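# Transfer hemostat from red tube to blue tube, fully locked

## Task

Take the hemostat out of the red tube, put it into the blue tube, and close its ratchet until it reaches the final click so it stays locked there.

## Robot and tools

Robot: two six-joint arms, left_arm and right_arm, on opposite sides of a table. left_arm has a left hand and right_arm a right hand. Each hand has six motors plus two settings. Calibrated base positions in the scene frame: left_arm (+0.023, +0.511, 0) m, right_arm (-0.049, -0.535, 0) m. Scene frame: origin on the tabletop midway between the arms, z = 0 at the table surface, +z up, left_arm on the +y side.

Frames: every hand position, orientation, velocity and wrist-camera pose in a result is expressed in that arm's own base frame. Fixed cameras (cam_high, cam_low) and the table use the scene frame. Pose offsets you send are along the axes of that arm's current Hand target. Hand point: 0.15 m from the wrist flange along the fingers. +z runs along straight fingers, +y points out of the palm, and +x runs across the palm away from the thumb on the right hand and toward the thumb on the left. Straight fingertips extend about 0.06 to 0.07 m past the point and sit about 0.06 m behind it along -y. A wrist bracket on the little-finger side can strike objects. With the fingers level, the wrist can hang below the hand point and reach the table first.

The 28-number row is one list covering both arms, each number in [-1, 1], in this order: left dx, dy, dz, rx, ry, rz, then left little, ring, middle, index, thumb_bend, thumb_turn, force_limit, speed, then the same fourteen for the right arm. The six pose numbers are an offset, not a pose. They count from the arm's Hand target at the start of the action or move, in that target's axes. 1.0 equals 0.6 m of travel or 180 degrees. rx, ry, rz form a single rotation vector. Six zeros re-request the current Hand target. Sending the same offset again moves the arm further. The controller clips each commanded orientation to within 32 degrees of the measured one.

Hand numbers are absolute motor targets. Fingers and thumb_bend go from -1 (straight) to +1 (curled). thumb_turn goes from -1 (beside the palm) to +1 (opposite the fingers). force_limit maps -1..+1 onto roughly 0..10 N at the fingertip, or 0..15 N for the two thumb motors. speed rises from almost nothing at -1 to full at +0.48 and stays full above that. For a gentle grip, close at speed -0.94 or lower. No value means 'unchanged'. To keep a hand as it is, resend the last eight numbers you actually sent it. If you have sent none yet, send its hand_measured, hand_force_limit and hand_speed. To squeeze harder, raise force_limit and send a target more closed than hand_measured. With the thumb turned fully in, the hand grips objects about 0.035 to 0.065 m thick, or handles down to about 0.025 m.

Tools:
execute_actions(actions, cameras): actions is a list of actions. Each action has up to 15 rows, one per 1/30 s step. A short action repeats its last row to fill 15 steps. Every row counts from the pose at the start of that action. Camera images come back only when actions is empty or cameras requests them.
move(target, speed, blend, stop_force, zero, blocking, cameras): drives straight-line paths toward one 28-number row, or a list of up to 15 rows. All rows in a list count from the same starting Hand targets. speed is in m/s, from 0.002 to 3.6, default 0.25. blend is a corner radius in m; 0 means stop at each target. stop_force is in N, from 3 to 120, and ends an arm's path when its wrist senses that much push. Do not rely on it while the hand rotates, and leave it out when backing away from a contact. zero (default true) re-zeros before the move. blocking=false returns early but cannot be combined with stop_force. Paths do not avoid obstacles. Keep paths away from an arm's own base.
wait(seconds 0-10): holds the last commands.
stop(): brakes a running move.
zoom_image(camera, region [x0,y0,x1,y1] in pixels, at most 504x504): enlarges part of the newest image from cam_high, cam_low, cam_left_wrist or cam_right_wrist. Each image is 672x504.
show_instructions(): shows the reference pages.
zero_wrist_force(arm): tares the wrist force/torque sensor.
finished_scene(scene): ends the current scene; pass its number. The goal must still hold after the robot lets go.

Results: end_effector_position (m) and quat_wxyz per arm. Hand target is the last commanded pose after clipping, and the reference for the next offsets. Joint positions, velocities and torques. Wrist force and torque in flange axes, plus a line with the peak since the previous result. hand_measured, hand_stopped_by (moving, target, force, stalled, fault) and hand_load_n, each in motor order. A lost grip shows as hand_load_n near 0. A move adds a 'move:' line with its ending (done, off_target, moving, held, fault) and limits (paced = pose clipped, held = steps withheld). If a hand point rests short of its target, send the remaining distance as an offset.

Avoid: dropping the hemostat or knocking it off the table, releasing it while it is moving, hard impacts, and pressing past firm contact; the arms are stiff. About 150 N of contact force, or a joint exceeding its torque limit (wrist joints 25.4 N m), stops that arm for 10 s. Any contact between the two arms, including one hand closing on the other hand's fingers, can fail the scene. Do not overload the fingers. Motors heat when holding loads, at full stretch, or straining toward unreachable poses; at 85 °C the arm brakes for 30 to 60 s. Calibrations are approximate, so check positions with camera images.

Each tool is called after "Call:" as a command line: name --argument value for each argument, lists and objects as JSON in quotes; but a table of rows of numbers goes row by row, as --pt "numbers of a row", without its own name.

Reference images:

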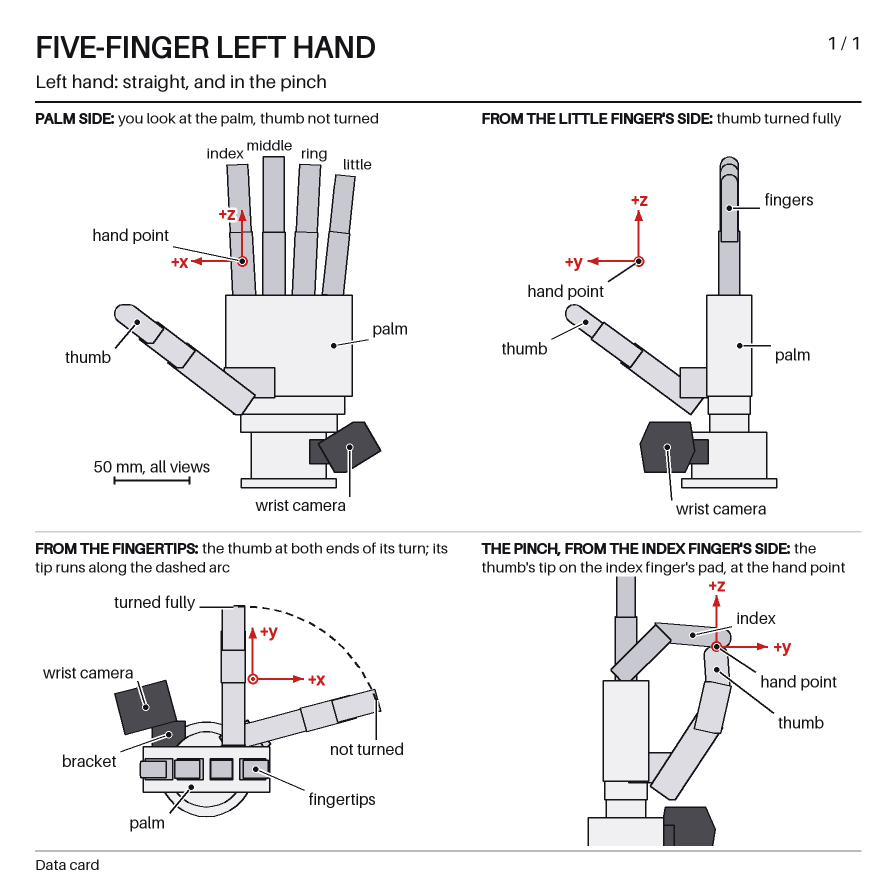

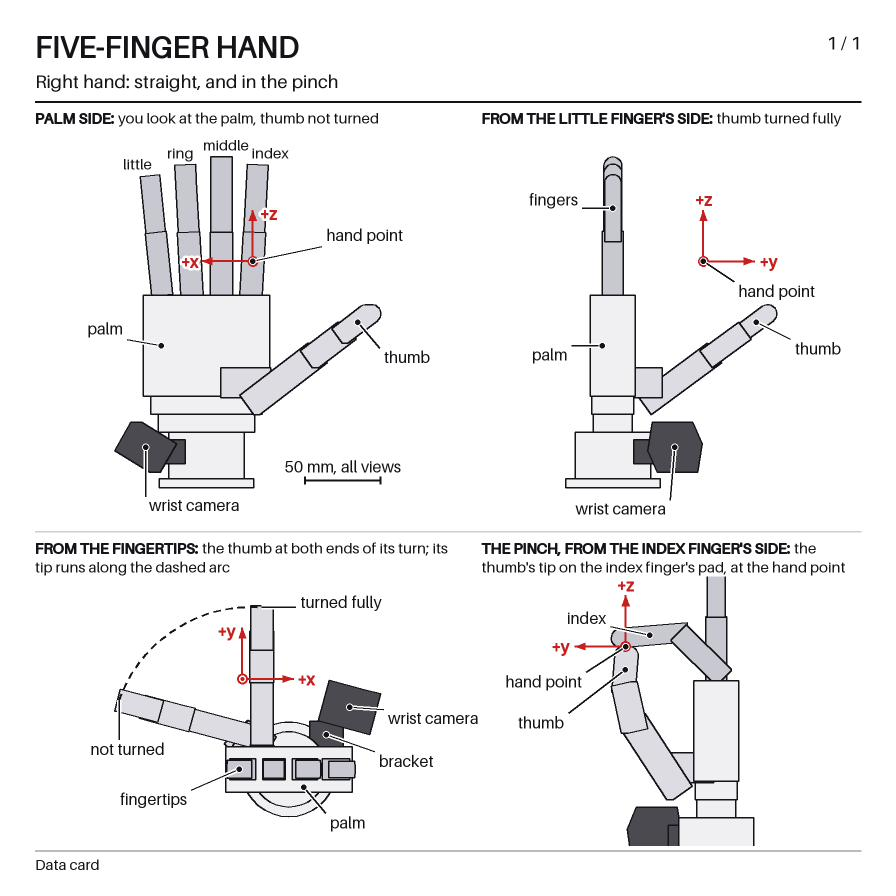

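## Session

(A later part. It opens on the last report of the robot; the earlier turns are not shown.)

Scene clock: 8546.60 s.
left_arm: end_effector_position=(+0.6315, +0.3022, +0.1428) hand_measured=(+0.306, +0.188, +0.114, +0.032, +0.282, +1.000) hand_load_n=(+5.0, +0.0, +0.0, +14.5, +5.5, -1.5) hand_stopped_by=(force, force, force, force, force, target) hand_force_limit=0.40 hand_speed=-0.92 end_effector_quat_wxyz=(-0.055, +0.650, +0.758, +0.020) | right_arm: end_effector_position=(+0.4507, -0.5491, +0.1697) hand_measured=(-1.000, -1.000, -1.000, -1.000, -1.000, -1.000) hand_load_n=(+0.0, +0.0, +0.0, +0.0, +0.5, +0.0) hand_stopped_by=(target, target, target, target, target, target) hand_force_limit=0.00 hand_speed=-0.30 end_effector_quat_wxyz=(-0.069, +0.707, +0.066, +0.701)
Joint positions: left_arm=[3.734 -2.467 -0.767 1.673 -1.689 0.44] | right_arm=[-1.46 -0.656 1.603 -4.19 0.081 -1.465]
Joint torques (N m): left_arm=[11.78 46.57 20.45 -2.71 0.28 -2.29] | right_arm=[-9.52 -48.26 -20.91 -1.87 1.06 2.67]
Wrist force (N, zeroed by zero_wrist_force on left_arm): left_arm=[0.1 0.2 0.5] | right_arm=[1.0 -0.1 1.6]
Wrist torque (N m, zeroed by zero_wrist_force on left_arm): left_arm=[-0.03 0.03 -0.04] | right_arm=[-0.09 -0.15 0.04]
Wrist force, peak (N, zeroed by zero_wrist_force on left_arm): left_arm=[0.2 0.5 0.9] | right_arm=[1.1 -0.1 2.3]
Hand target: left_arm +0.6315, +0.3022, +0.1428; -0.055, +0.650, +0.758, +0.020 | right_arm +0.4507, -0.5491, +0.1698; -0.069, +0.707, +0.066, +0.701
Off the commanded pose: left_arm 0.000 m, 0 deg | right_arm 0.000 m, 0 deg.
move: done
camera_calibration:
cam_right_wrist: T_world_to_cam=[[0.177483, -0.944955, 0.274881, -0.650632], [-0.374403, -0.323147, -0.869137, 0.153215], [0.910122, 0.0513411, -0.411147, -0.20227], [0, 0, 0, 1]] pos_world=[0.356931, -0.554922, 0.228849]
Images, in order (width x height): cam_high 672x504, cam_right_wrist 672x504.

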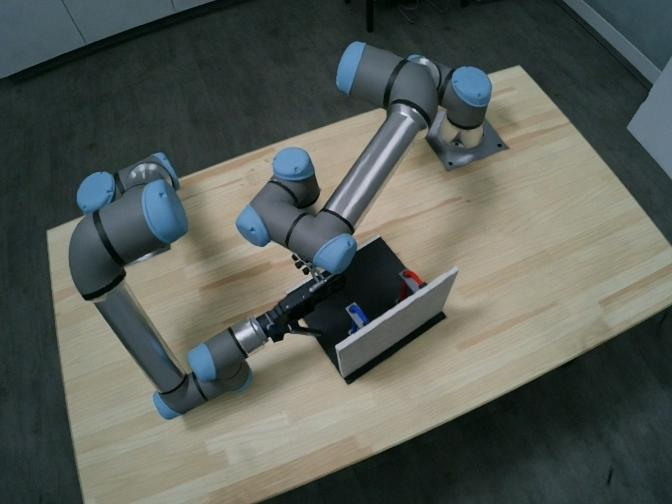

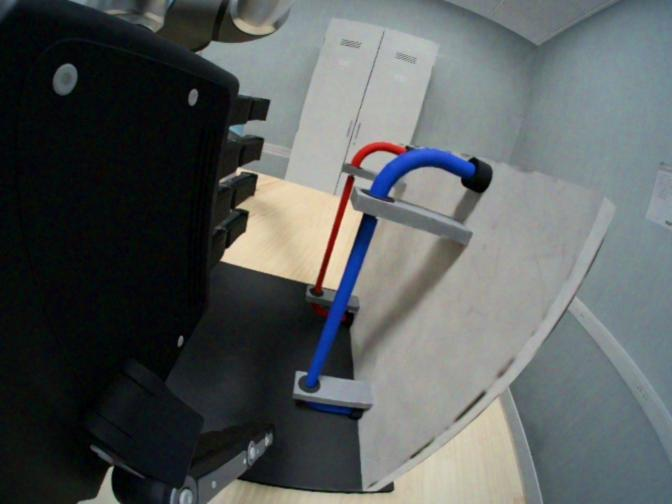

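Call:
zoom_image --camera "cam_right_wrist" --region '[350, 200, 390, 240]'

Call:
zoom_image --camera "cam_right_wrist" --region '[285, 350, 345, 400]'

Scaled by 12.600 from the camera's 672x504 image, which has a finer 960x720 frame.

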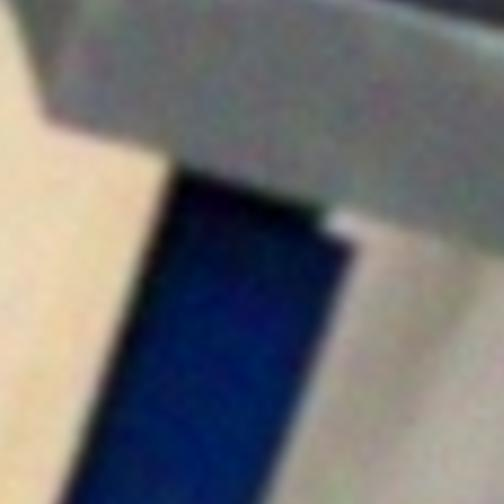

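Scaled by 8.400 from the camera's 672x504 image, which has a finer 960x720 frame.

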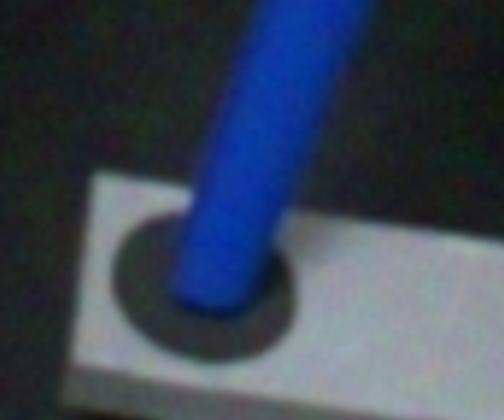

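Call:
move --pt "0 0 0 0 0 0 0.5 0.5 0.55 0.55 0.34 1 0.4 -0.92 0.02 -0.035 -0.18 0 0 0 -1 -1 -1 -1 -1 -1 0 -0.3" --pt "0 0 0 0 0 0 0.5 0.5 0.55 0.55 0.34 1 0.4 -0.92 0.1817 -0.0465 -0.239 0 -0.1389 0 -1 -1 -1 -1 -1 -1 0 -0.3" --speed '[0.1,0.15]' --blend '[0.03,0]'

Call:
move --pt "0.1415 -0.0085 0.016 0 0 0 0.5 0.5 0.55 0.55 0.34 1 0.4 -0.92 0 0 0 0 0 0 -1 -1 -1 -1 -1 -1 0 -0.3" --pt "0.1582 -0.0097 0.0188 0 0 0 0.5 0.5 0.55 0.55 0.34 1 0.4 -0.92 0 0 0 0 0 0 -1 -1 -1 -1 -1 -1 0 -0.3" --speed '[0.06,0.02]' --stop_force 5 --cameras '["cam_right_wrist","cam_high"]'

Call:
zoom_image --camera "cam_right_wrist" --region '[325, 215, 375, 265]'

Call:
zoom_image --camera "cam_high" --region '[325, 285, 365, 335]'

Scene clock: 8812.63 s.
left_arm: end_effector_position=(+0.6315, +0.3022, +0.1428) hand_measured=(+0.306, +0.188, +0.114, +0.032, +0.282, +1.000) hand_load_n=(+4.5, +0.0, +0.5, +14.5, +5.5, -2.0) hand_stopped_by=(force, force, force, force, force, target) hand_force_limit=0.40 hand_speed=-0.92 end_effector_quat_wxyz=(-0.055, +0.650, +0.758, +0.020) | right_arm: end_effector_position=(+0.3058, -0.5491, +0.2801) hand_measured=(-1.000, -1.000, -1.000, -1.000, -1.000, -1.000) hand_load_n=(+0.0, +0.0, +0.0, +0.0, +0.0, +0.0) hand_stopped_by=(target, target, target, target, target, target) hand_force_limit=0.00 hand_speed=-0.30 end_effector_quat_wxyz=(-0.053, +0.842, +0.080, +0.531)
Joint positions: left_arm=[3.734 -2.467 -0.767 1.673 -1.689 0.44] | right_arm=[-1.661 -0.962 1.344 -4.562 0.522 -0.592]
Joint torques (N m): left_arm=[11.91 47.59 18.18 -2.34 0.17 -2.26] | right_arm=[-9.21 -28.96 -23.24 3.06 -0.83 0.99]
Wrist force (N, zeroed by zero_wrist_force on left_arm): left_arm=[0.2 0.3 0.4] | right_arm=[0.9 0.0 1.2]
Wrist torque (N m, zeroed by zero_wrist_force on left_arm): left_arm=[-0.01 0.03 -0.03] | right_arm=[-0.06 -0.09 0.12]
Wrist force, peak (N, zeroed by zero_wrist_force on left_arm): left_arm=[0.4 0.7 0.8] | right_arm=[1.2 0.1 2.7]
Hand target: left_arm +0.6315, +0.3022, +0.1428; -0.055, +0.650, +0.758, +0.020 | right_arm +0.3056, -0.5492, +0.2801; -0.053, +0.842, +0.080, +0.531
Off the commanded pose: left_arm 0.000 m, 0 deg | right_arm 0.000 m, 0 deg.
move: done

Scene clock: 8815.70 s.
left_arm: end_effector_position=(+0.6110, +0.3958, +0.1423) hand_measured=(+0.306, +0.188, +0.114, +0.032, +0.282, +1.000) hand_load_n=(+4.5, +0.0, +0.5, +14.5, +5.5, -2.0) hand_stopped_by=(force, force, force, force, force, target) hand_force_limit=0.40 hand_speed=-0.92 end_effector_quat_wxyz=(-0.055, +0.650, +0.758, +0.020) | right_arm: end_effector_position=(+0.3056, -0.5492, +0.2801) hand_measured=(-1.000, -1.000, -1.000, -1.000, -1.000, -1.000) hand_load_n=(+0.0, +0.0, +0.0, +0.0, +0.0, +0.0) hand_stopped_by=(target, target, target, target, target, target) hand_force_limit=0.00 hand_speed=-0.30 end_effector_quat_wxyz=(-0.053, +0.842, +0.080, +0.531)
Joint positions: left_arm=[3.87 -2.552 -0.605 1.612 -1.686 0.577] | right_arm=[-1.662 -0.962 1.343 -4.562 0.522 -0.592]
Joint torques (N m): left_arm=[-13.64 61.78 4.32 -0.15 0.65 -2.76] | right_arm=[-12.44 -29.42 -25.22 4.78 1.49 2.14]
Wrist force (N, zeroed by zero_wrist_force on left_arm): left_arm=[-0.3 0.0 0.0] | right_arm=[1.1 -0.1 1.1]
Wrist torque (N m, zeroed by zero_wrist_force on left_arm): left_arm=[0.01 0.04 -0.11] | right_arm=[-0.06 -0.10 0.13]
Wrist force, peak (N, zeroed by zero_wrist_force on left_arm): left_arm=[0.7 -0.1 0.3] | right_arm=[1.1 -0.1 1.7]
Hand target: left_arm +0.6110, +0.3958, +0.1423; -0.055, +0.650, +0.758, +0.020 | right_arm +0.3056, -0.5492, +0.2801; -0.053, +0.842, +0.080, +0.531
Off the commanded pose: left_arm 0.000 m, 0 deg | right_arm 0.000 m, 0 deg.
move: done
camera_calibration:
cam_right_wrist: T_world_to_cam=[[0.293541, -0.922381, 0.251091, -0.67177], [-0.694981, -0.386265, -0.606466, 0.184464], [0.656381, 0.00351914, -0.754421, 0.122558], [0, 0, 0, 1]] pos_world=[0.244947, -0.548807, 0.373007]
Images, in order (width x height): cam_high 672x504, cam_right_wrist 672x504.

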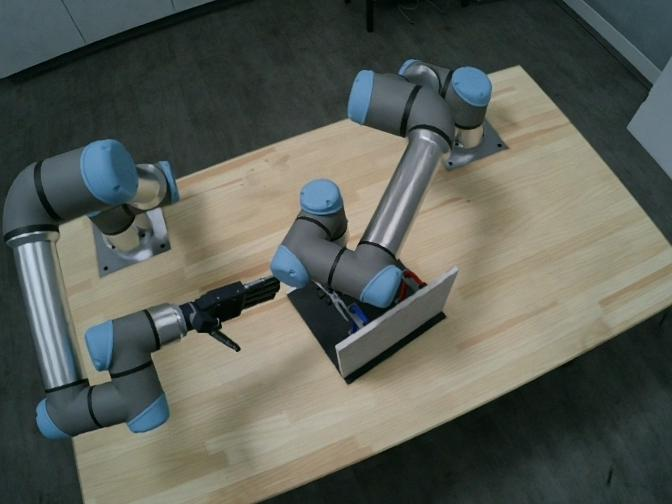

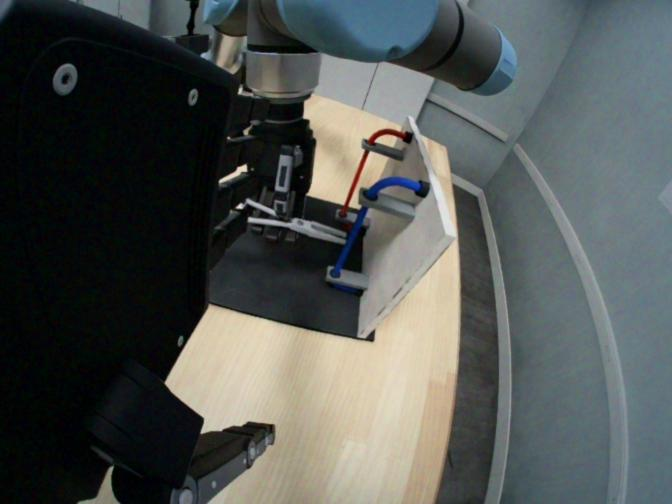

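Scaled by 10.080 from the camera's 672x504 image, which has a finer 960x720 frame.

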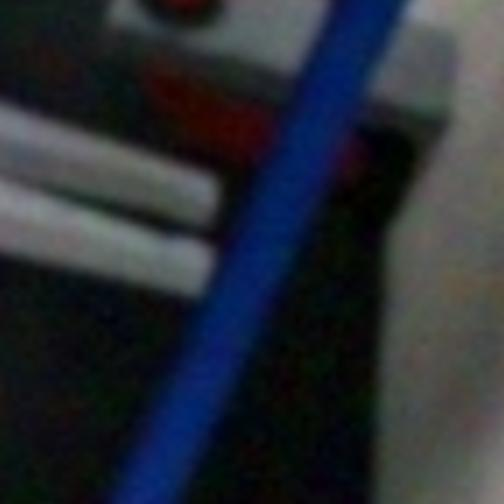

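Scaled by 10.080 from the camera's 672x504 image, which has a finer 960x720 frame.

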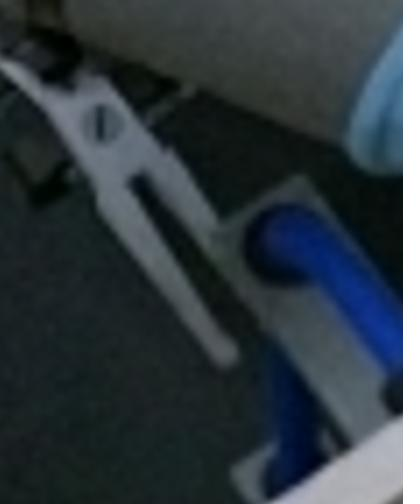

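Call:
zero_wrist_force --arm "left_arm"

Call:
move --target '[-0.0005,-0.01,0,0,0,0,0.5,0.5,0.55,0.55,0.34,1,0.4,-0.92,0,0,0,0,0,0,-1,-1,-1,-1,-1,-1,0,-0.3]' --speed 0.005 --stop_force 5

Wrist force sensor zeroed.

Scene clock: 8866.83 s.
left_arm: end_effector_position=(+0.6051, +0.3946, +0.1425) hand_measured=(+0.306, +0.188, +0.114, +0.032, +0.282, +1.000) hand_load_n=(+5.0, +0.0, +0.5, +15.0, +5.5, -1.5) hand_stopped_by=(force, force, force, force, force, target) hand_force_limit=0.40 hand_speed=-0.92 end_effector_quat_wxyz=(-0.055, +0.650, +0.758, +0.020) | right_arm: end_effector_position=(+0.3056, -0.5492, +0.2801) hand_measured=(-1.000, -1.000, -1.000, -1.000, -1.000, -1.000) hand_load_n=(+0.0, +0.0, +0.0, +0.0, +0.0, +0.0) hand_stopped_by=(target, target, target, target, target, target) hand_force_limit=0.00 hand_speed=-0.30 end_effector_quat_wxyz=(-0.053, +0.842, +0.080, +0.531)
Joint positions: left_arm=[3.875 -2.529 -0.649 1.633 -1.686 0.582] | right_arm=[-1.662 -0.962 1.343 -4.562 0.522 -0.592]
Joint torques (N m): left_arm=[2 46.25 30.58 -4.36 1.33 0.26] | right_arm=[-10.7 -28.29 -25.63 4.91 0.97 1.85]
Wrist force (N, zeroed by zero_wrist_force on left_arm): left_arm=[0.4 0.0 0.0] | right_arm=[0.9 -0.3 1.2]
Wrist torque (N m, zeroed by zero_wrist_force on left_arm): left_arm=[0.00 -0.05 0.02] | right_arm=[-0.10 -0.07 0.11]
Wrist force, peak (N, zeroed by zero_wrist_force on left_arm): left_arm=[0.7 0.1 0.5] | right_arm=[1.3 -0.4 1.4]
Hand target: left_arm +0.6051, +0.3945, +0.1425; -0.055, +0.650, +0.758, +0.020 | right_arm +0.3056, -0.5492, +0.2801; -0.053, +0.842, +0.080, +0.531
Off the commanded pose: left_arm 0.000 m, 0 deg | right_arm 0.000 m, 0 deg.
move: done

Call:
move --target '[0.0045,0.0098,0,0,0,0,0.5,0.5,0.55,0.55,0.34,1,0.4,-0.92,0,0,0,0,0,0,-1,-1,-1,-1,-1,-1,0,-0.3]' --speed 0.02

Call:
zero_wrist_force --arm "left_arm"

Call:
move --target '[0.0005,0.01,0,0,0,0,0.5,0.5,0.55,0.55,0.34,1,0.4,-0.92,0,0,0,0,0,0,-1,-1,-1,-1,-1,-1,0,-0.3]' --speed 0.004 --stop_force 3

Call:
move --target '[-0.0005,-0.01,0,0,0,0,0.5,0.5,0.55,0.55,0.34,1,0.4,-0.92,0,0,0,0,0,0,-1,-1,-1,-1,-1,-1,0,-0.3]' --speed 0.004 --stop_force 6

Scene clock: 8890.33 s.
left_arm: end_effector_position=(+0.6105, +0.3981, +0.1425) hand_measured=(+0.306, +0.188, +0.114, +0.032, +0.282, +1.000) hand_load_n=(+4.5, +0.0, +0.5, +14.5, +5.5, -2.0) hand_stopped_by=(force, force, force, force, force, target) hand_force_limit=0.40 hand_speed=-0.92 end_effector_quat_wxyz=(-0.055, +0.650, +0.758, +0.020) end_effector_velocity=(-0.001, +0.000, -0.001) end_effector_angular_velocity=(+0.000, +0.001, +0.001) | right_arm: end_effector_position=(+0.3056, -0.5492, +0.2801) hand_measured=(-1.000, -1.000, -1.000, -1.000, -1.000, -1.000) hand_load_n=(+0.0, +0.0, +0.0, +0.0, +0.0, +0.0) hand_stopped_by=(target, target, target, target, target, target) hand_force_limit=0.00 hand_speed=-0.30 end_effector_quat_wxyz=(-0.053, +0.842, +0.080, +0.531)
Joint positions: left_arm=[3.873 -2.556 -0.598 1.609 -1.686 0.58] | right_arm=[-1.662 -0.962 1.343 -4.562 0.522 -0.592]
Joint velocities: left_arm=[0.001 0.002 -0.005 0.004 -0.001 0] | right_arm=[within noise]
Joint torques (N m): left_arm=[-10.65 62.68 4.13 -0.01 0.04 -2.48] | right_arm=[-10.08 -27.16 -26.23 4.61 1.11 1.92]
Wrist force (N, zeroed by zero_wrist_force on left_arm): left_arm=[0.4 0.0 0.4] | right_arm=[1.0 -0.3 1.0]
Wrist torque (N m, zeroed by zero_wrist_force on left_arm): left_arm=[-0.02 -0.04 0.12] | right_arm=[-0.09 -0.08 0.11]
Wrist force, peak (N, zeroed by zero_wrist_force on left_arm): left_arm=[0.6 0.2 0.3] | right_arm=[1.0 -0.3 1.5]
Hand target: left_arm +0.6105, +0.3981, +0.1425; -0.055, +0.650, +0.758, +0.020 | right_arm +0.3056, -0.5492, +0.2801; -0.053, +0.842, +0.080, +0.531
Off the commanded pose: left_arm 0.000 m, 0 deg | right_arm 0.000 m, 0 deg.
move: done

Wrist force sensor zeroed.

Scene clock: 8892.73 s.
left_arm: end_effector_position=(+0.6164, +0.3993, +0.1423) hand_measured=(+0.306, +0.188, +0.114, +0.032, +0.282, +1.000) hand_load_n=(+4.5, +0.0, +0.5, +14.5, +5.5, -1.5) hand_stopped_by=(force, force, force, force, force, target) hand_force_limit=0.40 hand_speed=-0.92 end_effector_quat_wxyz=(-0.055, +0.650, +0.758, +0.020) | right_arm: end_effector_position=(+0.3056, -0.5492, +0.2801) hand_measured=(-1.000, -1.000, -1.000, -1.000, -1.000, -1.000) hand_load_n=(+0.5, +0.0, +0.0, +0.0, +0.0, +0.0) hand_stopped_by=(target, target, target, target, target, target) hand_force_limit=0.00 hand_speed=-0.30 end_effector_quat_wxyz=(-0.053, +0.842, +0.080, +0.531)
Joint positions: left_arm=[3.869 -2.581 -0.551 1.586 -1.686 0.576] | right_arm=[-1.662 -0.962 1.343 -4.562 0.522 -0.592]
Joint torques (N m): left_arm=[-5.12 63.02 4.06 -0.18 -1.52 -0.9] | right_arm=[-11.42 -27.68 -24.85 4.63 1.1 1.91]
Wrist force (N, zeroed by zero_wrist_force on left_arm): left_arm=[0.1 0.3 -0.1] | right_arm=[1.2 -0.1 1.2]
Wrist torque (N m, zeroed by zero_wrist_force on left_arm): left_arm=[0.04 0.01 0.01] | right_arm=[-0.06 -0.12 0.14]
Wrist force, peak (N, zeroed by zero_wrist_force on left_arm): left_arm=[-0.2 0.5 0.0] | right_arm=[1.2 -0.2 1.5]
Hand target: left_arm +0.6164, +0.3993, +0.1423; -0.055, +0.650, +0.758, +0.020 | right_arm +0.3056, -0.5492, +0.2801; -0.053, +0.842, +0.080, +0.531
Off the commanded pose: left_arm 0.000 m, 0 deg | right_arm 0.000 m, 0 deg.
move: done

Scene clock: 8895.13 s.
left_arm: end_effector_position=(+0.6105, +0.3981, +0.1425) hand_measured=(+0.306, +0.188, +0.114, +0.032, +0.282, +1.000) hand_load_n=(+4.5, +0.5, +0.5, +14.5, +5.5, -2.0) hand_stopped_by=(force, force, force, force, force, target) hand_force_limit=0.40 hand_speed=-0.92 end_effector_quat_wxyz=(-0.055, +0.650, +0.758, +0.020) | right_arm: end_effector_position=(+0.3056, -0.5492, +0.2801) hand_measured=(-1.000, -1.000, -1.000, -1.000, -1.000, -1.000) hand_load_n=(+0.0, +0.0, +0.0, +0.0, +0.0, +0.0) hand_stopped_by=(target, target, target, target, target, target) hand_force_limit=0.00 hand_speed=-0.30 end_effector_quat_wxyz=(-0.053, +0.842, +0.080, +0.531)
Joint positions: left_arm=[3.873 -2.556 -0.598 1.609 -1.686 0.58] | right_arm=[-1.662 -0.962 1.343 -4.562 0.522 -0.592]
Joint torques (N m): left_arm=[3.92 47.23 30.11 -4.25 1.1 0.79] | right_arm=[-9.83 -27.51 -26.08 4.61 1.13 1.84]
Wrist force (N, zeroed by zero_wrist_force on left_arm): left_arm=[0.1 0.0 -0.4] | right_arm=[1.1 -0.1 1.3]
Wrist torque (N m, zeroed by zero_wrist_force on left_arm): left_arm=[0.02 -0.02 -0.11] | right_arm=[-0.07 -0.11 0.13]
Wrist force, peak (N, zeroed by zero_wrist_force on left_arm): left_arm=[0.4 0.3 0.1] | right_arm=[1.2 -0.4 1.4]
Hand target: left_arm +0.6105, +0.3981, +0.1425; -0.055, +0.650, +0.758, +0.020 | right_arm +0.3056, -0.5492, +0.2801; -0.053, +0.842, +0.080, +0.531
Off the commanded pose: left_arm 0.000 m, 0 deg | right_arm 0.000 m, 0 deg.
move: done

Call:
move --target '[0.00209,0.0019,0,0,0,0,0.5,0.5,0.55,0.55,0.34,1,0.4,-0.92,0,0,0,0,0,0,-1,-1,-1,-1,-1,-1,0,-0.3]' --speed 0.01 --stop_force 3

Call:
zero_wrist_force --arm "left_arm"

Call:
move --target '[0.0003,0.006,0,0,0,0,0.5,0.5,0.55,0.55,0.34,1,0.4,-0.92,0,0,0,0,0,0,-1,-1,-1,-1,-1,-1,0,-0.3]' --speed 0.004 --stop_force 3

Call:
move --target '[-0.0005,-0.01,0,0,0,0,0.5,0.5,0.55,0.55,0.34,1,0.4,-0.92,0,0,0,0,0,0,-1,-1,-1,-1,-1,-1,0,-0.3]' --speed 0.004 --stop_force 6

Scene clock: 8967.30 s.
left_arm: end_effector_position=(+0.6114, +0.3995, +0.1426) hand_measured=(+0.306, +0.188, +0.114, +0.032, +0.282, +1.000) hand_load_n=(+4.5, +0.0, +0.5, +14.5, +6.0, -1.5) hand_stopped_by=(force, force, force, force, force, target) hand_force_limit=0.40 hand_speed=-0.92 end_effector_quat_wxyz=(-0.055, +0.650, +0.758, +0.020) | right_arm: end_effector_position=(+0.3056, -0.5492, +0.2801) hand_measured=(-1.000, -1.000, -1.000, -1.000, -1.000, -1.000) hand_load_n=(+0.0, +0.0, +0.0, +0.0, +0.0, +0.0) hand_stopped_by=(target, target, target, target, target, target) hand_force_limit=0.00 hand_speed=-0.30 end_effector_quat_wxyz=(-0.053, +0.842, +0.080, +0.531)
Joint positions: left_arm=[3.874 -2.562 -0.585 1.603 -1.686 0.581] | right_arm=[-1.662 -0.962 1.343 -4.562 0.522 -0.592]
Joint torques (N m): left_arm=[12.27 59.51 4.03 -0.53 1.16 2.06] | right_arm=[-10.2 -27.75 -26.18 4.77 0.93 1.69]
Wrist force (N, zeroed by zero_wrist_force on left_arm): left_arm=[0.1 0.1 0.0] | right_arm=[1.0 -0.3 1.3]
Wrist torque (N m, zeroed by zero_wrist_force on left_arm): left_arm=[0.00 -0.01 -0.10] | right_arm=[-0.10 -0.09 0.12]
Wrist force, peak (N, zeroed by zero_wrist_force on left_arm): left_arm=[0.2 0.3 -0.4] | right_arm=[1.3 -0.1 1.4]
Hand target: left_arm +0.6114, +0.3995, +0.1426; -0.055, +0.650, +0.758, +0.020 | right_arm +0.3056, -0.5492, +0.2801; -0.053, +0.842, +0.080, +0.531
Off the commanded pose: left_arm 0.000 m, 0 deg | right_arm 0.000 m, 0 deg.
move: done

Wrist force sensor zeroed.

Scene clock: 8969.10 s.
left_arm: end_effector_position=(+0.6150, +0.4002, +0.1425) hand_measured=(+0.306, +0.188, +0.114, +0.032, +0.282, +1.000) hand_load_n=(+4.5, +0.0, +0.0, +14.5, +5.5, -1.5) hand_stopped_by=(force, force, force, force, force, target) hand_force_limit=0.40 hand_speed=-0.92 end_effector_quat_wxyz=(-0.055, +0.650, +0.758, +0.020) | right_arm: end_effector_position=(+0.3056, -0.5492, +0.2801) hand_measured=(-1.000, -1.000, -1.000, -1.000, -1.000, -1.000) hand_load_n=(+0.0, +0.0, +0.0, +0.0, +0.0, +0.0) hand_stopped_by=(target, target, target, target, target, target) hand_force_limit=0.00 hand_speed=-0.30 end_effector_quat_wxyz=(-0.053, +0.842, +0.080, +0.531)
Joint positions: left_arm=[3.871 -2.577 -0.557 1.589 -1.686 0.578] | right_arm=[-1.662 -0.962 1.343 -4.562 0.522 -0.592]
Joint torques (N m): left_arm=[-4.58 62.8 4.1 -0.28 -1.31 -0.82] | right_arm=[-10.2 -27.58 -26.58 4.59 0.82 1.71]
Wrist force (N, zeroed by zero_wrist_force on left_arm): left_arm=[0.0 0.1 -0.1] | right_arm=[1.1 -0.1 1.1]
Wrist torque (N m, zeroed by zero_wrist_force on left_arm): left_arm=[0.02 0.01 0.10] | right_arm=[-0.07 -0.11 0.13]
Wrist force, peak (N, zeroed by zero_wrist_force on left_arm): left_arm=[-0.5 0.1 0.0] | right_arm=[1.2 -0.2 1.4]
Hand target: left_arm +0.6150, +0.4002, +0.1425; -0.055, +0.650, +0.758, +0.020 | right_arm +0.3056, -0.5492, +0.2801; -0.053, +0.842, +0.080, +0.531
Off the commanded pose: left_arm 0.000 m, 0 deg | right_arm 0.000 m, 0 deg.
move: done

Scene clock: 8971.50 s.
left_arm: end_effector_position=(+0.6091, +0.3990, +0.1427) hand_measured=(+0.306, +0.188, +0.114, +0.032, +0.282, +1.000) hand_load_n=(+4.5, +0.0, +0.5, +14.5, +6.0, -1.5) hand_stopped_by=(force, force, force, force, force, target) hand_force_limit=0.40 hand_speed=-0.92 end_effector_quat_wxyz=(-0.055, +0.650, +0.758, +0.020) | right_arm: end_effector_position=(+0.3056, -0.5492, +0.2801) hand_measured=(-1.000, -1.000, -1.000, -1.000, -1.000, -1.000) hand_load_n=(+0.0, +0.0, +0.0, +0.0, +0.0, +0.0) hand_stopped_by=(target, target, target, target, target, target) hand_force_limit=0.00 hand_speed=-0.30 end_effector_quat_wxyz=(-0.053, +0.842, +0.080, +0.531)
Joint positions: left_arm=[3.876 -2.552 -0.604 1.612 -1.686 0.583] | right_arm=[-1.662 -0.962 1.343 -4.562 0.522 -0.592]
Joint torques (N m): left_arm=[3.28 47.19 30.14 -4.28 1.38 0.71] | right_arm=[-10.41 -27.68 -24.74 4.44 0.88 1.73]
Wrist force (N, zeroed by zero_wrist_force on left_arm): left_arm=[-0.1 0.2 -0.4] | right_arm=[1.2 -0.2 1.1]
Wrist torque (N m, zeroed by zero_wrist_force on left_arm): left_arm=[0.06 -0.01 -0.01] | right_arm=[-0.07 -0.12 0.14]
Wrist force, peak (N, zeroed by zero_wrist_force on left_arm): left_arm=[-0.1 0.1 -0.7] | right_arm=[1.3 -0.3 1.3]
Hand target: left_arm +0.6091, +0.3990, +0.1427; -0.055, +0.650, +0.758, +0.020 | right_arm +0.3056, -0.5492, +0.2801; -0.053, +0.842, +0.080, +0.531
Off the commanded pose: left_arm 0.000 m, 0 deg | right_arm 0.000 m, 0 deg.
move: done

Call:
move --pt "-0.0664 0.0071 0 0 0 0 0.5 0.5 0.55 0.55 0.34 1 0.4 -0.92 -0.0574 -0.3001 -0.0442 -0.2456 0.0545 0.0545 1 1 1 -1 -1 -1 -0.2 -0.2" --pt "-0.0664 0.0071 0 0 0 0 0.5 0.5 0.55 0.55 0.34 1 0.4 -0.92 -0.1041 -0.4606 0.2502 -0.4913 0.109 0.109 1 1 1 -1 -1 -1 -0.2 -0.2" --speed 0.15 --blend '[0.03,0]' --cameras '["all"]'

Scene clock: 9092.37 s.
left_arm: end_effector_position=(+0.6192, +0.3605, +0.1381) hand_measured=(+0.306, +0.188, +0.114, +0.032, +0.282, +1.000) hand_load_n=(+5.0, +0.0, +0.0, +15.0, +5.5, -2.0) hand_stopped_by=(force, force, force, force, force, target) hand_force_limit=0.40 hand_speed=-0.92 end_effector_quat_wxyz=(-0.055, +0.650, +0.758, +0.020) | right_arm: end_effector_position=(+0.3600, -0.2563, +0.1606) hand_measured=(+1.000, +1.000, +1.000, -1.000, -1.000, -1.000) hand_load_n=(+0.0, +0.0, +0.0, +0.0, +0.0, +0.0) hand_stopped_by=(target, target, target, target, target, target) hand_force_limit=-0.20 hand_speed=-0.20 end_effector_quat_wxyz=(+0.431, +0.574, -0.551, +0.426)
Joint positions: left_arm=[3.82 -2.515 -0.688 1.652 -1.687 0.526] | right_arm=[-0.377 -1.245 1.869 -6.283 2.67 2.116]
Joint torques (N m): left_arm=[10.14 51.14 29.3 -3.92 -1.71 2.46] | right_arm=[-10.22 -20.98 -17.97 1.06 0.03 2.53]
Wrist force (N, zeroed by zero_wrist_force on left_arm): left_arm=[-0.2 -0.1 -0.2] | right_arm=[0.9 -0.3 1.2]
Wrist torque (N m, zeroed by zero_wrist_force on left_arm): left_arm=[-0.01 0.06 0.12] | right_arm=[-0.10 -0.09 0.04]
Wrist force, peak (N, zeroed by zero_wrist_force on left_arm): left_arm=[-0.3 0.1 -0.6] | right_arm=[1.3 0.3 1.7]
Hand target: left_arm +0.6192, +0.3605, +0.1381; -0.055, +0.650, +0.758, +0.020 | right_arm +0.3597, -0.2568, +0.1602; +0.451, +0.548, -0.449, +0.543
Off the commanded pose: left_arm 0.000 m, 0 deg | right_arm 0.001 m, 18 deg.
joint sent to its limit (right arm) — joint 4 (wrist 1), lower limit. The joint targets are off in orientation, not in position.
move: off_target (right_arm)
camera_calibration:
cam_left_wrist: T_world_to_cam=[[-0.994338, 0.089186, 0.0577748, 0.572295], [0.105808, 0.881298, 0.460563, -0.426156], [-0.0098411, 0.464068, -0.885745, 0.0755882], [0, 0, 0, 1]] pos_world=[0.614889, 0.289452, 0.230159]
cam_right_wrist: T_world_to_cam=[[-0.951813, -0.0877974, 0.293842, 0.267833], [-0.281204, 0.632186, -0.721987, 0.393573], [-0.122374, -0.769827, -0.626412, 0.0572723], [0, 0, 0, 1]] pos_world=[0.37261, -0.181207, 0.24133]

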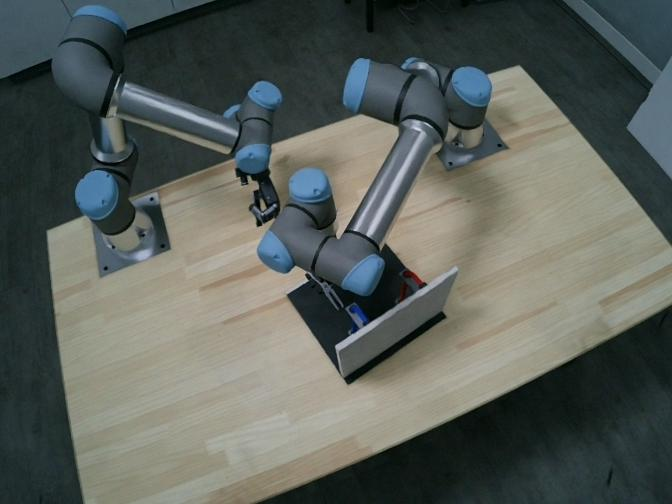

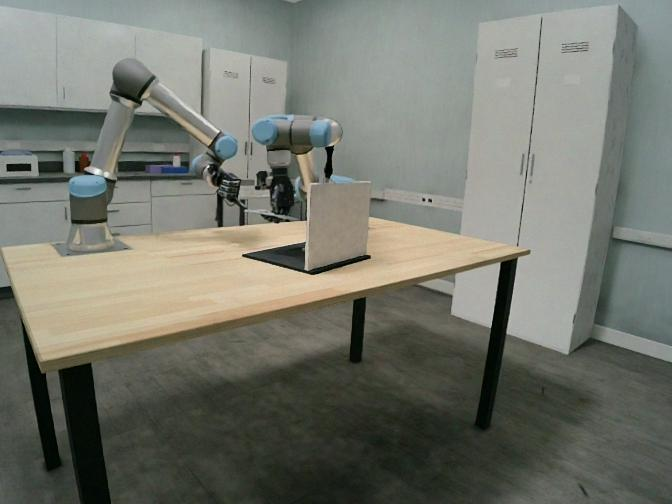

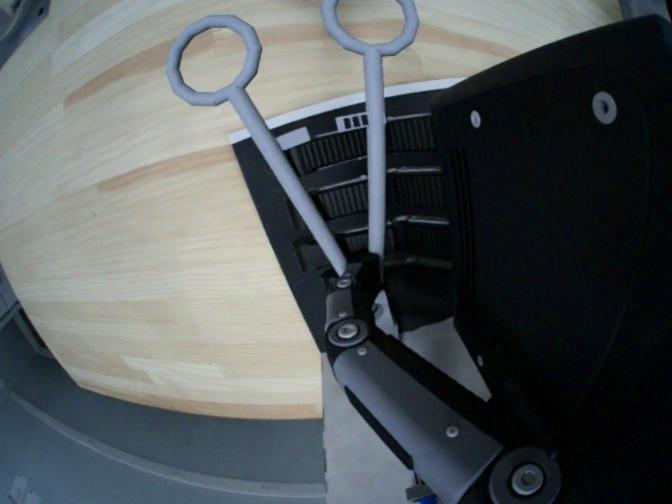

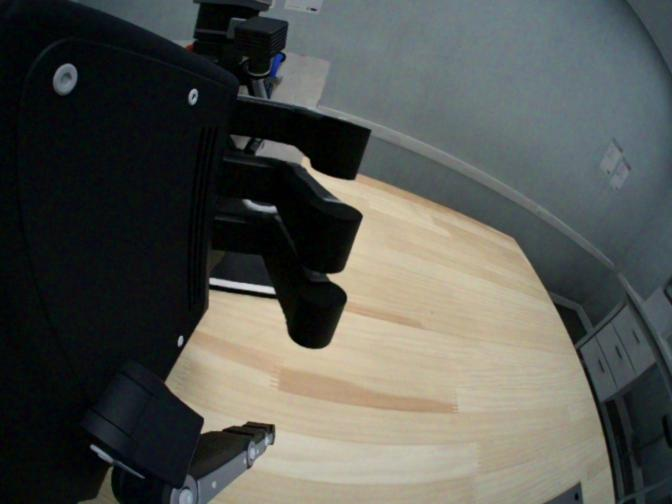

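Call:
move --target '[0,0,0,0,0,0,0.5,0.5,0.55,0.55,0.34,1,0.4,-0.92,0.0255,0.0022,0.0212,0,-0.1111,0,1,1,1,-1,-1,-1,-0.2,-0.2]' --speed 0.08 --cameras '["cam_left_wrist","cam_high"]'

Scene clock: 9140.30 s.
left_arm: end_effector_position=(+0.6192, +0.3605, +0.1381) hand_measured=(+0.306, +0.188, +0.114, +0.032, +0.282, +1.000) hand_load_n=(+4.5, +0.0, +0.5, +14.5, +5.5, -2.0) hand_stopped_by=(force, force, force, force, force, target) hand_force_limit=0.40 hand_speed=-0.92 end_effector_quat_wxyz=(-0.055, +0.650, +0.758, +0.020) | right_arm: end_effector_position=(+0.3609, -0.2695, +0.1756) hand_measured=(+1.000, +1.000, +1.000, -1.000, -1.000, -1.000) hand_load_n=(+0.0, +0.0, +0.0, +0.0, +0.0, +0.0) hand_stopped_by=(target, target, target, target, target, target) hand_force_limit=-0.20 hand_speed=-0.20 end_effector_quat_wxyz=(+0.366, +0.634, -0.521, +0.439)
Joint positions: left_arm=[3.82 -2.515 -0.688 1.652 -1.687 0.526] | right_arm=[-0.458 -1.395 1.946 -6.283 2.418 1.994]
Joint torques (N m): left_arm=[10.62 51.81 28.71 -3.85 -1.03 2.5] | right_arm=[12.33 -11.2 -27.79 -1.01 0.8 2.96]
Wrist force (N, zeroed by zero_wrist_force on left_arm): left_arm=[-0.2 -0.3 0.0] | right_arm=[1.0 -0.1 1.3]
Wrist torque (N m, zeroed by zero_wrist_force on left_arm): left_arm=[-0.04 0.06 0.12] | right_arm=[-0.08 -0.08 0.09]
Wrist force, peak (N, zeroed by zero_wrist_force on left_arm): left_arm=[0.2 -0.2 -0.4] | right_arm=[0.9 -0.5 1.5]
Hand target: left_arm +0.6192, +0.3605, +0.1381; -0.055, +0.650, +0.758, +0.020 | right_arm +0.3609, -0.2695, +0.1754; +0.366, +0.634, -0.520, +0.439
Off the commanded pose: left_arm 0.000 m, 0 deg | right_arm 0.000 m, 0 deg.
joint sent to its limit (right arm) — joint 4 (wrist 1), lower limit. The joint targets still meet the commanded pose.
move: done
camera_calibration:
cam_left_wrist: T_world_to_cam=[[-0.994338, 0.089186, 0.0577748, 0.572295], [0.105808, 0.881298, 0.460563, -0.426156], [-0.0098411, 0.464068, -0.885745, 0.0755882], [0, 0, 0, 1]] pos_world=[0.614889, 0.289452, 0.230159]
Images, in order (width x height): cam_high 672x504, cam_left_wrist 672x504.

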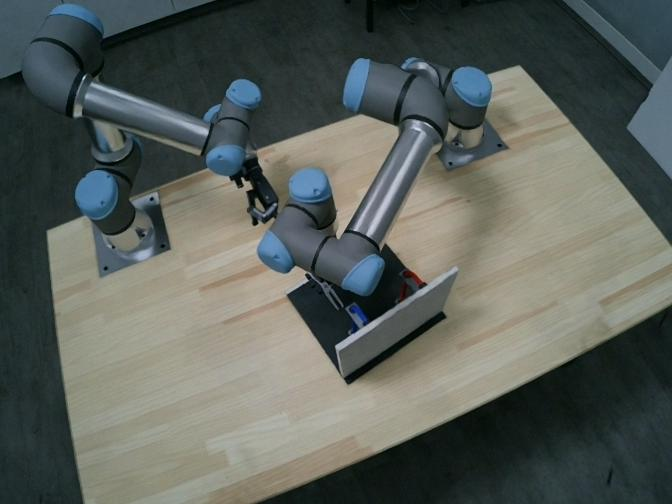

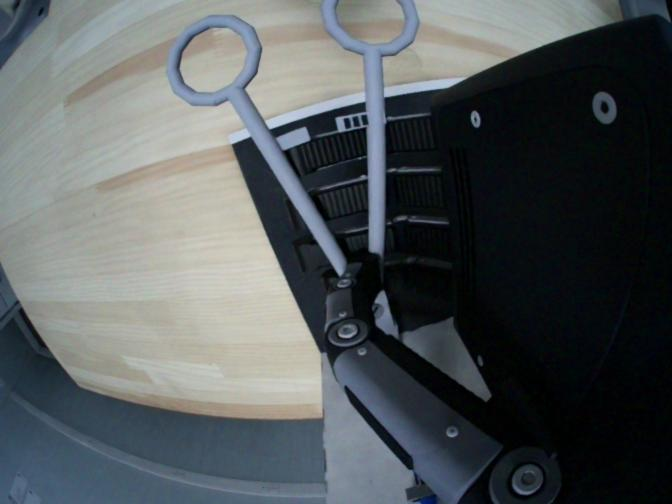

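Call:
move --target '[0,0,0,0,0,0,0.5,0.5,0.55,0.55,0.34,1,0.4,-0.92,0,0,0.06,0,0,0,1,1,1,-1,-1,-1,-0.2,-0.2]' --speed 0.03 --stop_force 4 --cameras '["cam_left_wrist"]'

Scene clock: 9149.70 s.
left_arm: end_effector_position=(+0.6192, +0.3605, +0.1381) hand_measured=(+0.306, +0.188, +0.114, +0.032, +0.282, +1.000) hand_load_n=(+4.5, +0.0, +0.5, +14.5, +6.0, -1.5) hand_stopped_by=(force, force, force, force, force, target) hand_force_limit=0.40 hand_speed=-0.92 end_effector_quat_wxyz=(-0.055, +0.650, +0.758, +0.020) | right_arm: end_effector_position=(+0.3675, -0.3025, +0.1635) hand_measured=(+1.000, +1.000, +1.000, -1.000, -1.000, -1.000) hand_load_n=(+0.0, +0.0, +0.5, +0.5, +0.0, +0.0) hand_stopped_by=(target, target, target, target, target, target) hand_force_limit=-0.20 hand_speed=-0.20 end_effector_quat_wxyz=(+0.362, +0.638, -0.530, +0.426)
Joint positions: left_arm=[3.82 -2.515 -0.688 1.652 -1.687 0.526] | right_arm=[-0.533 -1.35 1.907 -6.283 2.354 1.973]
Joint torques (N m): left_arm=[10.32 51.65 29.2 -3.86 -0.48 2.51] | right_arm=[11.77 -39.56 -8.5 0.9 4.11 1.79]
Wrist force (N, zeroed by zero_wrist_force on left_arm): left_arm=[-1.3 4.2 -0.3] | right_arm=[1.0 -4.4 2.4]
Wrist torque (N m, zeroed by zero_wrist_force on left_arm): left_arm=[0.14 0.03 -0.26] | right_arm=[-0.07 0.02 0.11]
Wrist force, peak (N, zeroed by zero_wrist_force on left_arm): left_arm=[1.8 4.2 0.5] | right_arm=[1.4 -4.6 2.3]
Hand target: left_arm +0.6192, +0.3605, +0.1381; -0.055, +0.650, +0.758, +0.020 | right_arm +0.3673, -0.3027, +0.1630; +0.366, +0.634, -0.520, +0.439
Off the commanded pose: left_arm 0.000 m, 0 deg | right_arm 0.001 m, 2 deg.
joint sent to its limit (right arm) — joint 4 (wrist 1), lower limit. The joint targets still meet the commanded pose.
move: done
camera_calibration:
cam_left_wrist: T_world_to_cam=[[-0.994338, 0.089186, 0.0577748, 0.572295], [0.105808, 0.881298, 0.460563, -0.426156], [-0.0098411, 0.464068, -0.885745, 0.0755882], [0, 0, 0, 1]] pos_world=[0.614889, 0.289452, 0.230159]
Images, in order (width x height): cam_left_wrist 672x504.

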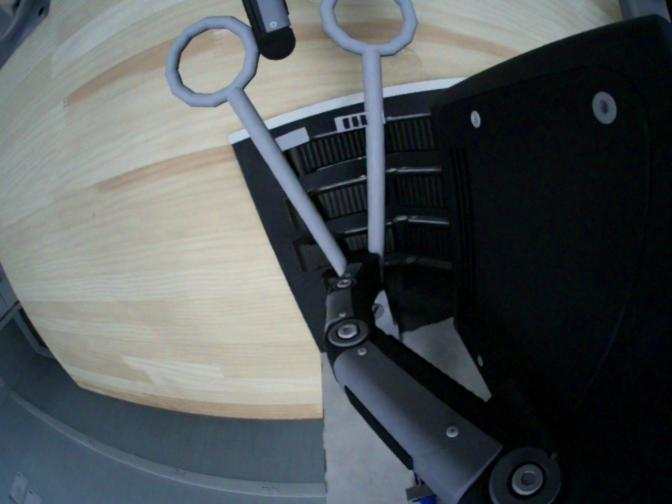

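Call:
move --target '[0,0,0,0,0,0,0.5,0.5,0.55,0.55,0.34,1,0.4,-0.92,0,0.025,0,0,0,0,1,1,1,-1,-1,-1,-0.2,-0.2]' --speed 0.01 --stop_force 8 --zero false --cameras '["cam_left_wrist"]'

Call:
zoom_image --camera "cam_left_wrist" --region '[140, 0, 460, 150]'

Scene clock: 9163.50 s.
left_arm: end_effector_position=(+0.6192, +0.3605, +0.1381) hand_measured=(+0.306, +0.188, +0.114, +0.032, +0.280, +1.000) hand_load_n=(+6.0, +1.0, +1.0, +15.0, +9.0, +0.5) hand_stopped_by=(force, force, force, force, force, target) hand_force_limit=0.40 hand_speed=-0.92 end_effector_quat_wxyz=(-0.055, +0.650, +0.758, +0.020) | right_arm: end_effector_position=(+0.3620, -0.3035, +0.1637) hand_measured=(+1.000, +1.000, +1.000, -1.000, -1.000, -1.000) hand_load_n=(+0.0, +0.0, +0.0, +0.5, +0.0, +0.0) hand_stopped_by=(target, target, target, target, target, target) hand_force_limit=-0.20 hand_speed=-0.20 end_effector_quat_wxyz=(+0.362, +0.638, -0.531, +0.424)
Joint positions: left_arm=[3.82 -2.515 -0.688 1.652 -1.687 0.526] | right_arm=[-0.543 -1.362 1.919 -6.283 2.345 1.969]
Joint torques (N m): left_arm=[10.16 51.75 27.48 -3.81 -0.14 2.49] | right_arm=[12.64 -11.45 -24.43 3.74 4.13 1.93]
Wrist force (N, zeroed by zero_wrist_force on left_arm): left_arm=[-1.6 5.3 -0.1] | right_arm=[1.8 -6.0 2.4]
Wrist torque (N m, zeroed by zero_wrist_force on left_arm): left_arm=[0.15 0.06 -0.38] | right_arm=[-0.05 0.02 0.15]
Wrist force, peak (N, zeroed by zero_wrist_force on left_arm): left_arm=[-2.1 7.9 -0.3] | right_arm=[2.1 -8.4 3.1]
Hand target: left_arm +0.6192, +0.3605, +0.1381; -0.055, +0.650, +0.758, +0.020 | right_arm +0.3620, -0.3035, +0.1637; +0.362, +0.638, -0.531, +0.424 (not the last commanded pose)
Off the commanded pose: left_arm 0.000 m, 0 deg | right_arm 0.010 m, 2 deg.
move: contact (right_arm)
camera_calibration:
cam_left_wrist: T_world_to_cam=[[-0.994338, 0.089186, 0.0577748, 0.572295], [0.105808, 0.881298, 0.460563, -0.426156], [-0.0098411, 0.464068, -0.885745, 0.0755882], [0, 0, 0, 1]] pos_world=[0.614889, 0.289452, 0.230159]
Images, in order (width x height): cam_left_wrist 672x504.

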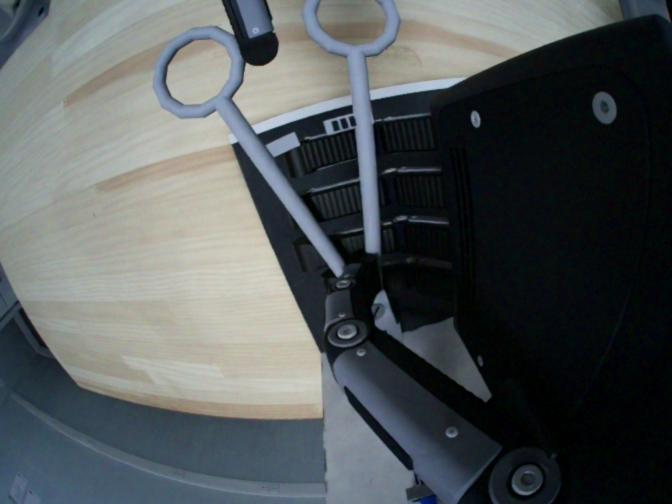

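Scaled by 1.575 from the camera's 672x504 image, which has a finer 960x720 frame.

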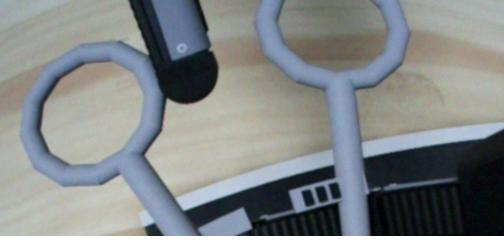

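Call:
move --target '[0,0,0,0,0,0,0.5,0.5,0.55,0.55,0.34,1,0.4,-0.92,0,-0.04,0,0,0,0,1,1,1,-1,-1,-1,-0.2,-0.2]' --speed 0.012 --stop_force 9 --cameras '["cam_left_wrist"]'

Call:
zoom_image --camera "cam_left_wrist" --region '[140, 0, 460, 150]'

Scene clock: 9213.03 s.
left_arm: end_effector_position=(+0.6192, +0.3605, +0.1381) hand_measured=(+0.306, +0.188, +0.114, +0.032, +0.280, +1.000) hand_load_n=(+5.5, +0.5, +1.0, +13.5, +6.0, -1.5) hand_stopped_by=(force, force, force, force, force, target) hand_force_limit=0.40 hand_speed=-0.92 end_effector_quat_wxyz=(-0.055, +0.650, +0.758, +0.020) | right_arm: end_effector_position=(+0.3771, -0.3008, +0.1636) hand_measured=(+1.000, +1.000, +1.000, -1.000, -1.000, -1.000) hand_load_n=(+0.0, +0.0, +0.0, -1.5, +0.5, +0.0) hand_stopped_by=(target, target, target, target, target, target) hand_force_limit=-0.20 hand_speed=-0.20 end_effector_quat_wxyz=(+0.362, +0.638, -0.531, +0.424)
Joint positions: left_arm=[3.82 -2.515 -0.688 1.652 -1.687 0.526] | right_arm=[-0.516 -1.326 1.876 -6.261 2.368 1.99]
Joint torques (N m): left_arm=[10.45 51.3 25.96 -2.44 -0.76 2.07] | right_arm=[-9.47 -40.81 -10.18 -2.08 -1.73 -2.84]
Wrist force (N, zeroed by zero_wrist_force on left_arm): left_arm=[0.3 -1.9 0.2] | right_arm=[0.9 1.7 1.0]
Wrist torque (N m, zeroed by zero_wrist_force on left_arm): left_arm=[-0.07 0.03 0.31] | right_arm=[-0.09 -0.07 0.06]
Wrist force, peak (N, zeroed by zero_wrist_force on left_arm): left_arm=[-1.6 5.9 -0.3] | right_arm=[1.8 -6.4 2.5]
Hand target: left_arm +0.6192, +0.3605, +0.1381; -0.055, +0.650, +0.758, +0.020 | right_arm +0.3771, -0.3008, +0.1636; +0.362, +0.638, -0.531, +0.424 (not the last commanded pose)
Off the commanded pose: left_arm 0.000 m, 0 deg | right_arm 0.009 m, 0 deg.
move: contact (right_arm)
camera_calibration:
cam_left_wrist: T_world_to_cam=[[-0.994338, 0.089186, 0.0577748, 0.572295], [0.105808, 0.881298, 0.460563, -0.426156], [-0.0098411, 0.464068, -0.885745, 0.0755882], [0, 0, 0, 1]] pos_world=[0.614889, 0.289452, 0.230159]
Images, in order (width x height): cam_left_wrist 672x504.

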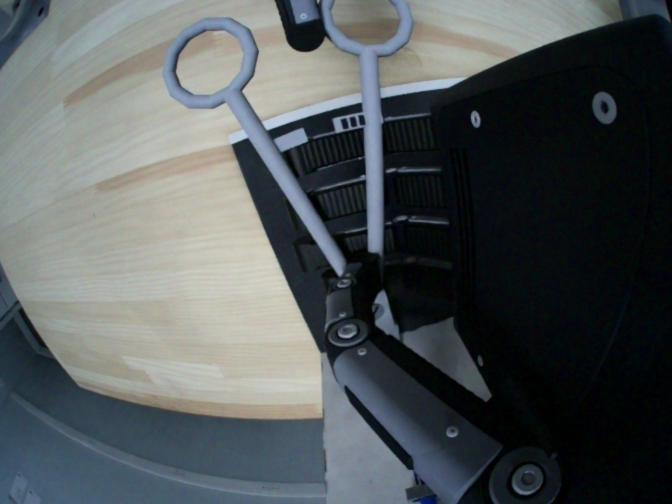

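Scaled by 1.575 from the camera's 672x504 image, which has a finer 960x720 frame.

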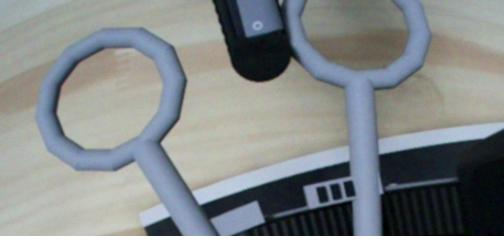

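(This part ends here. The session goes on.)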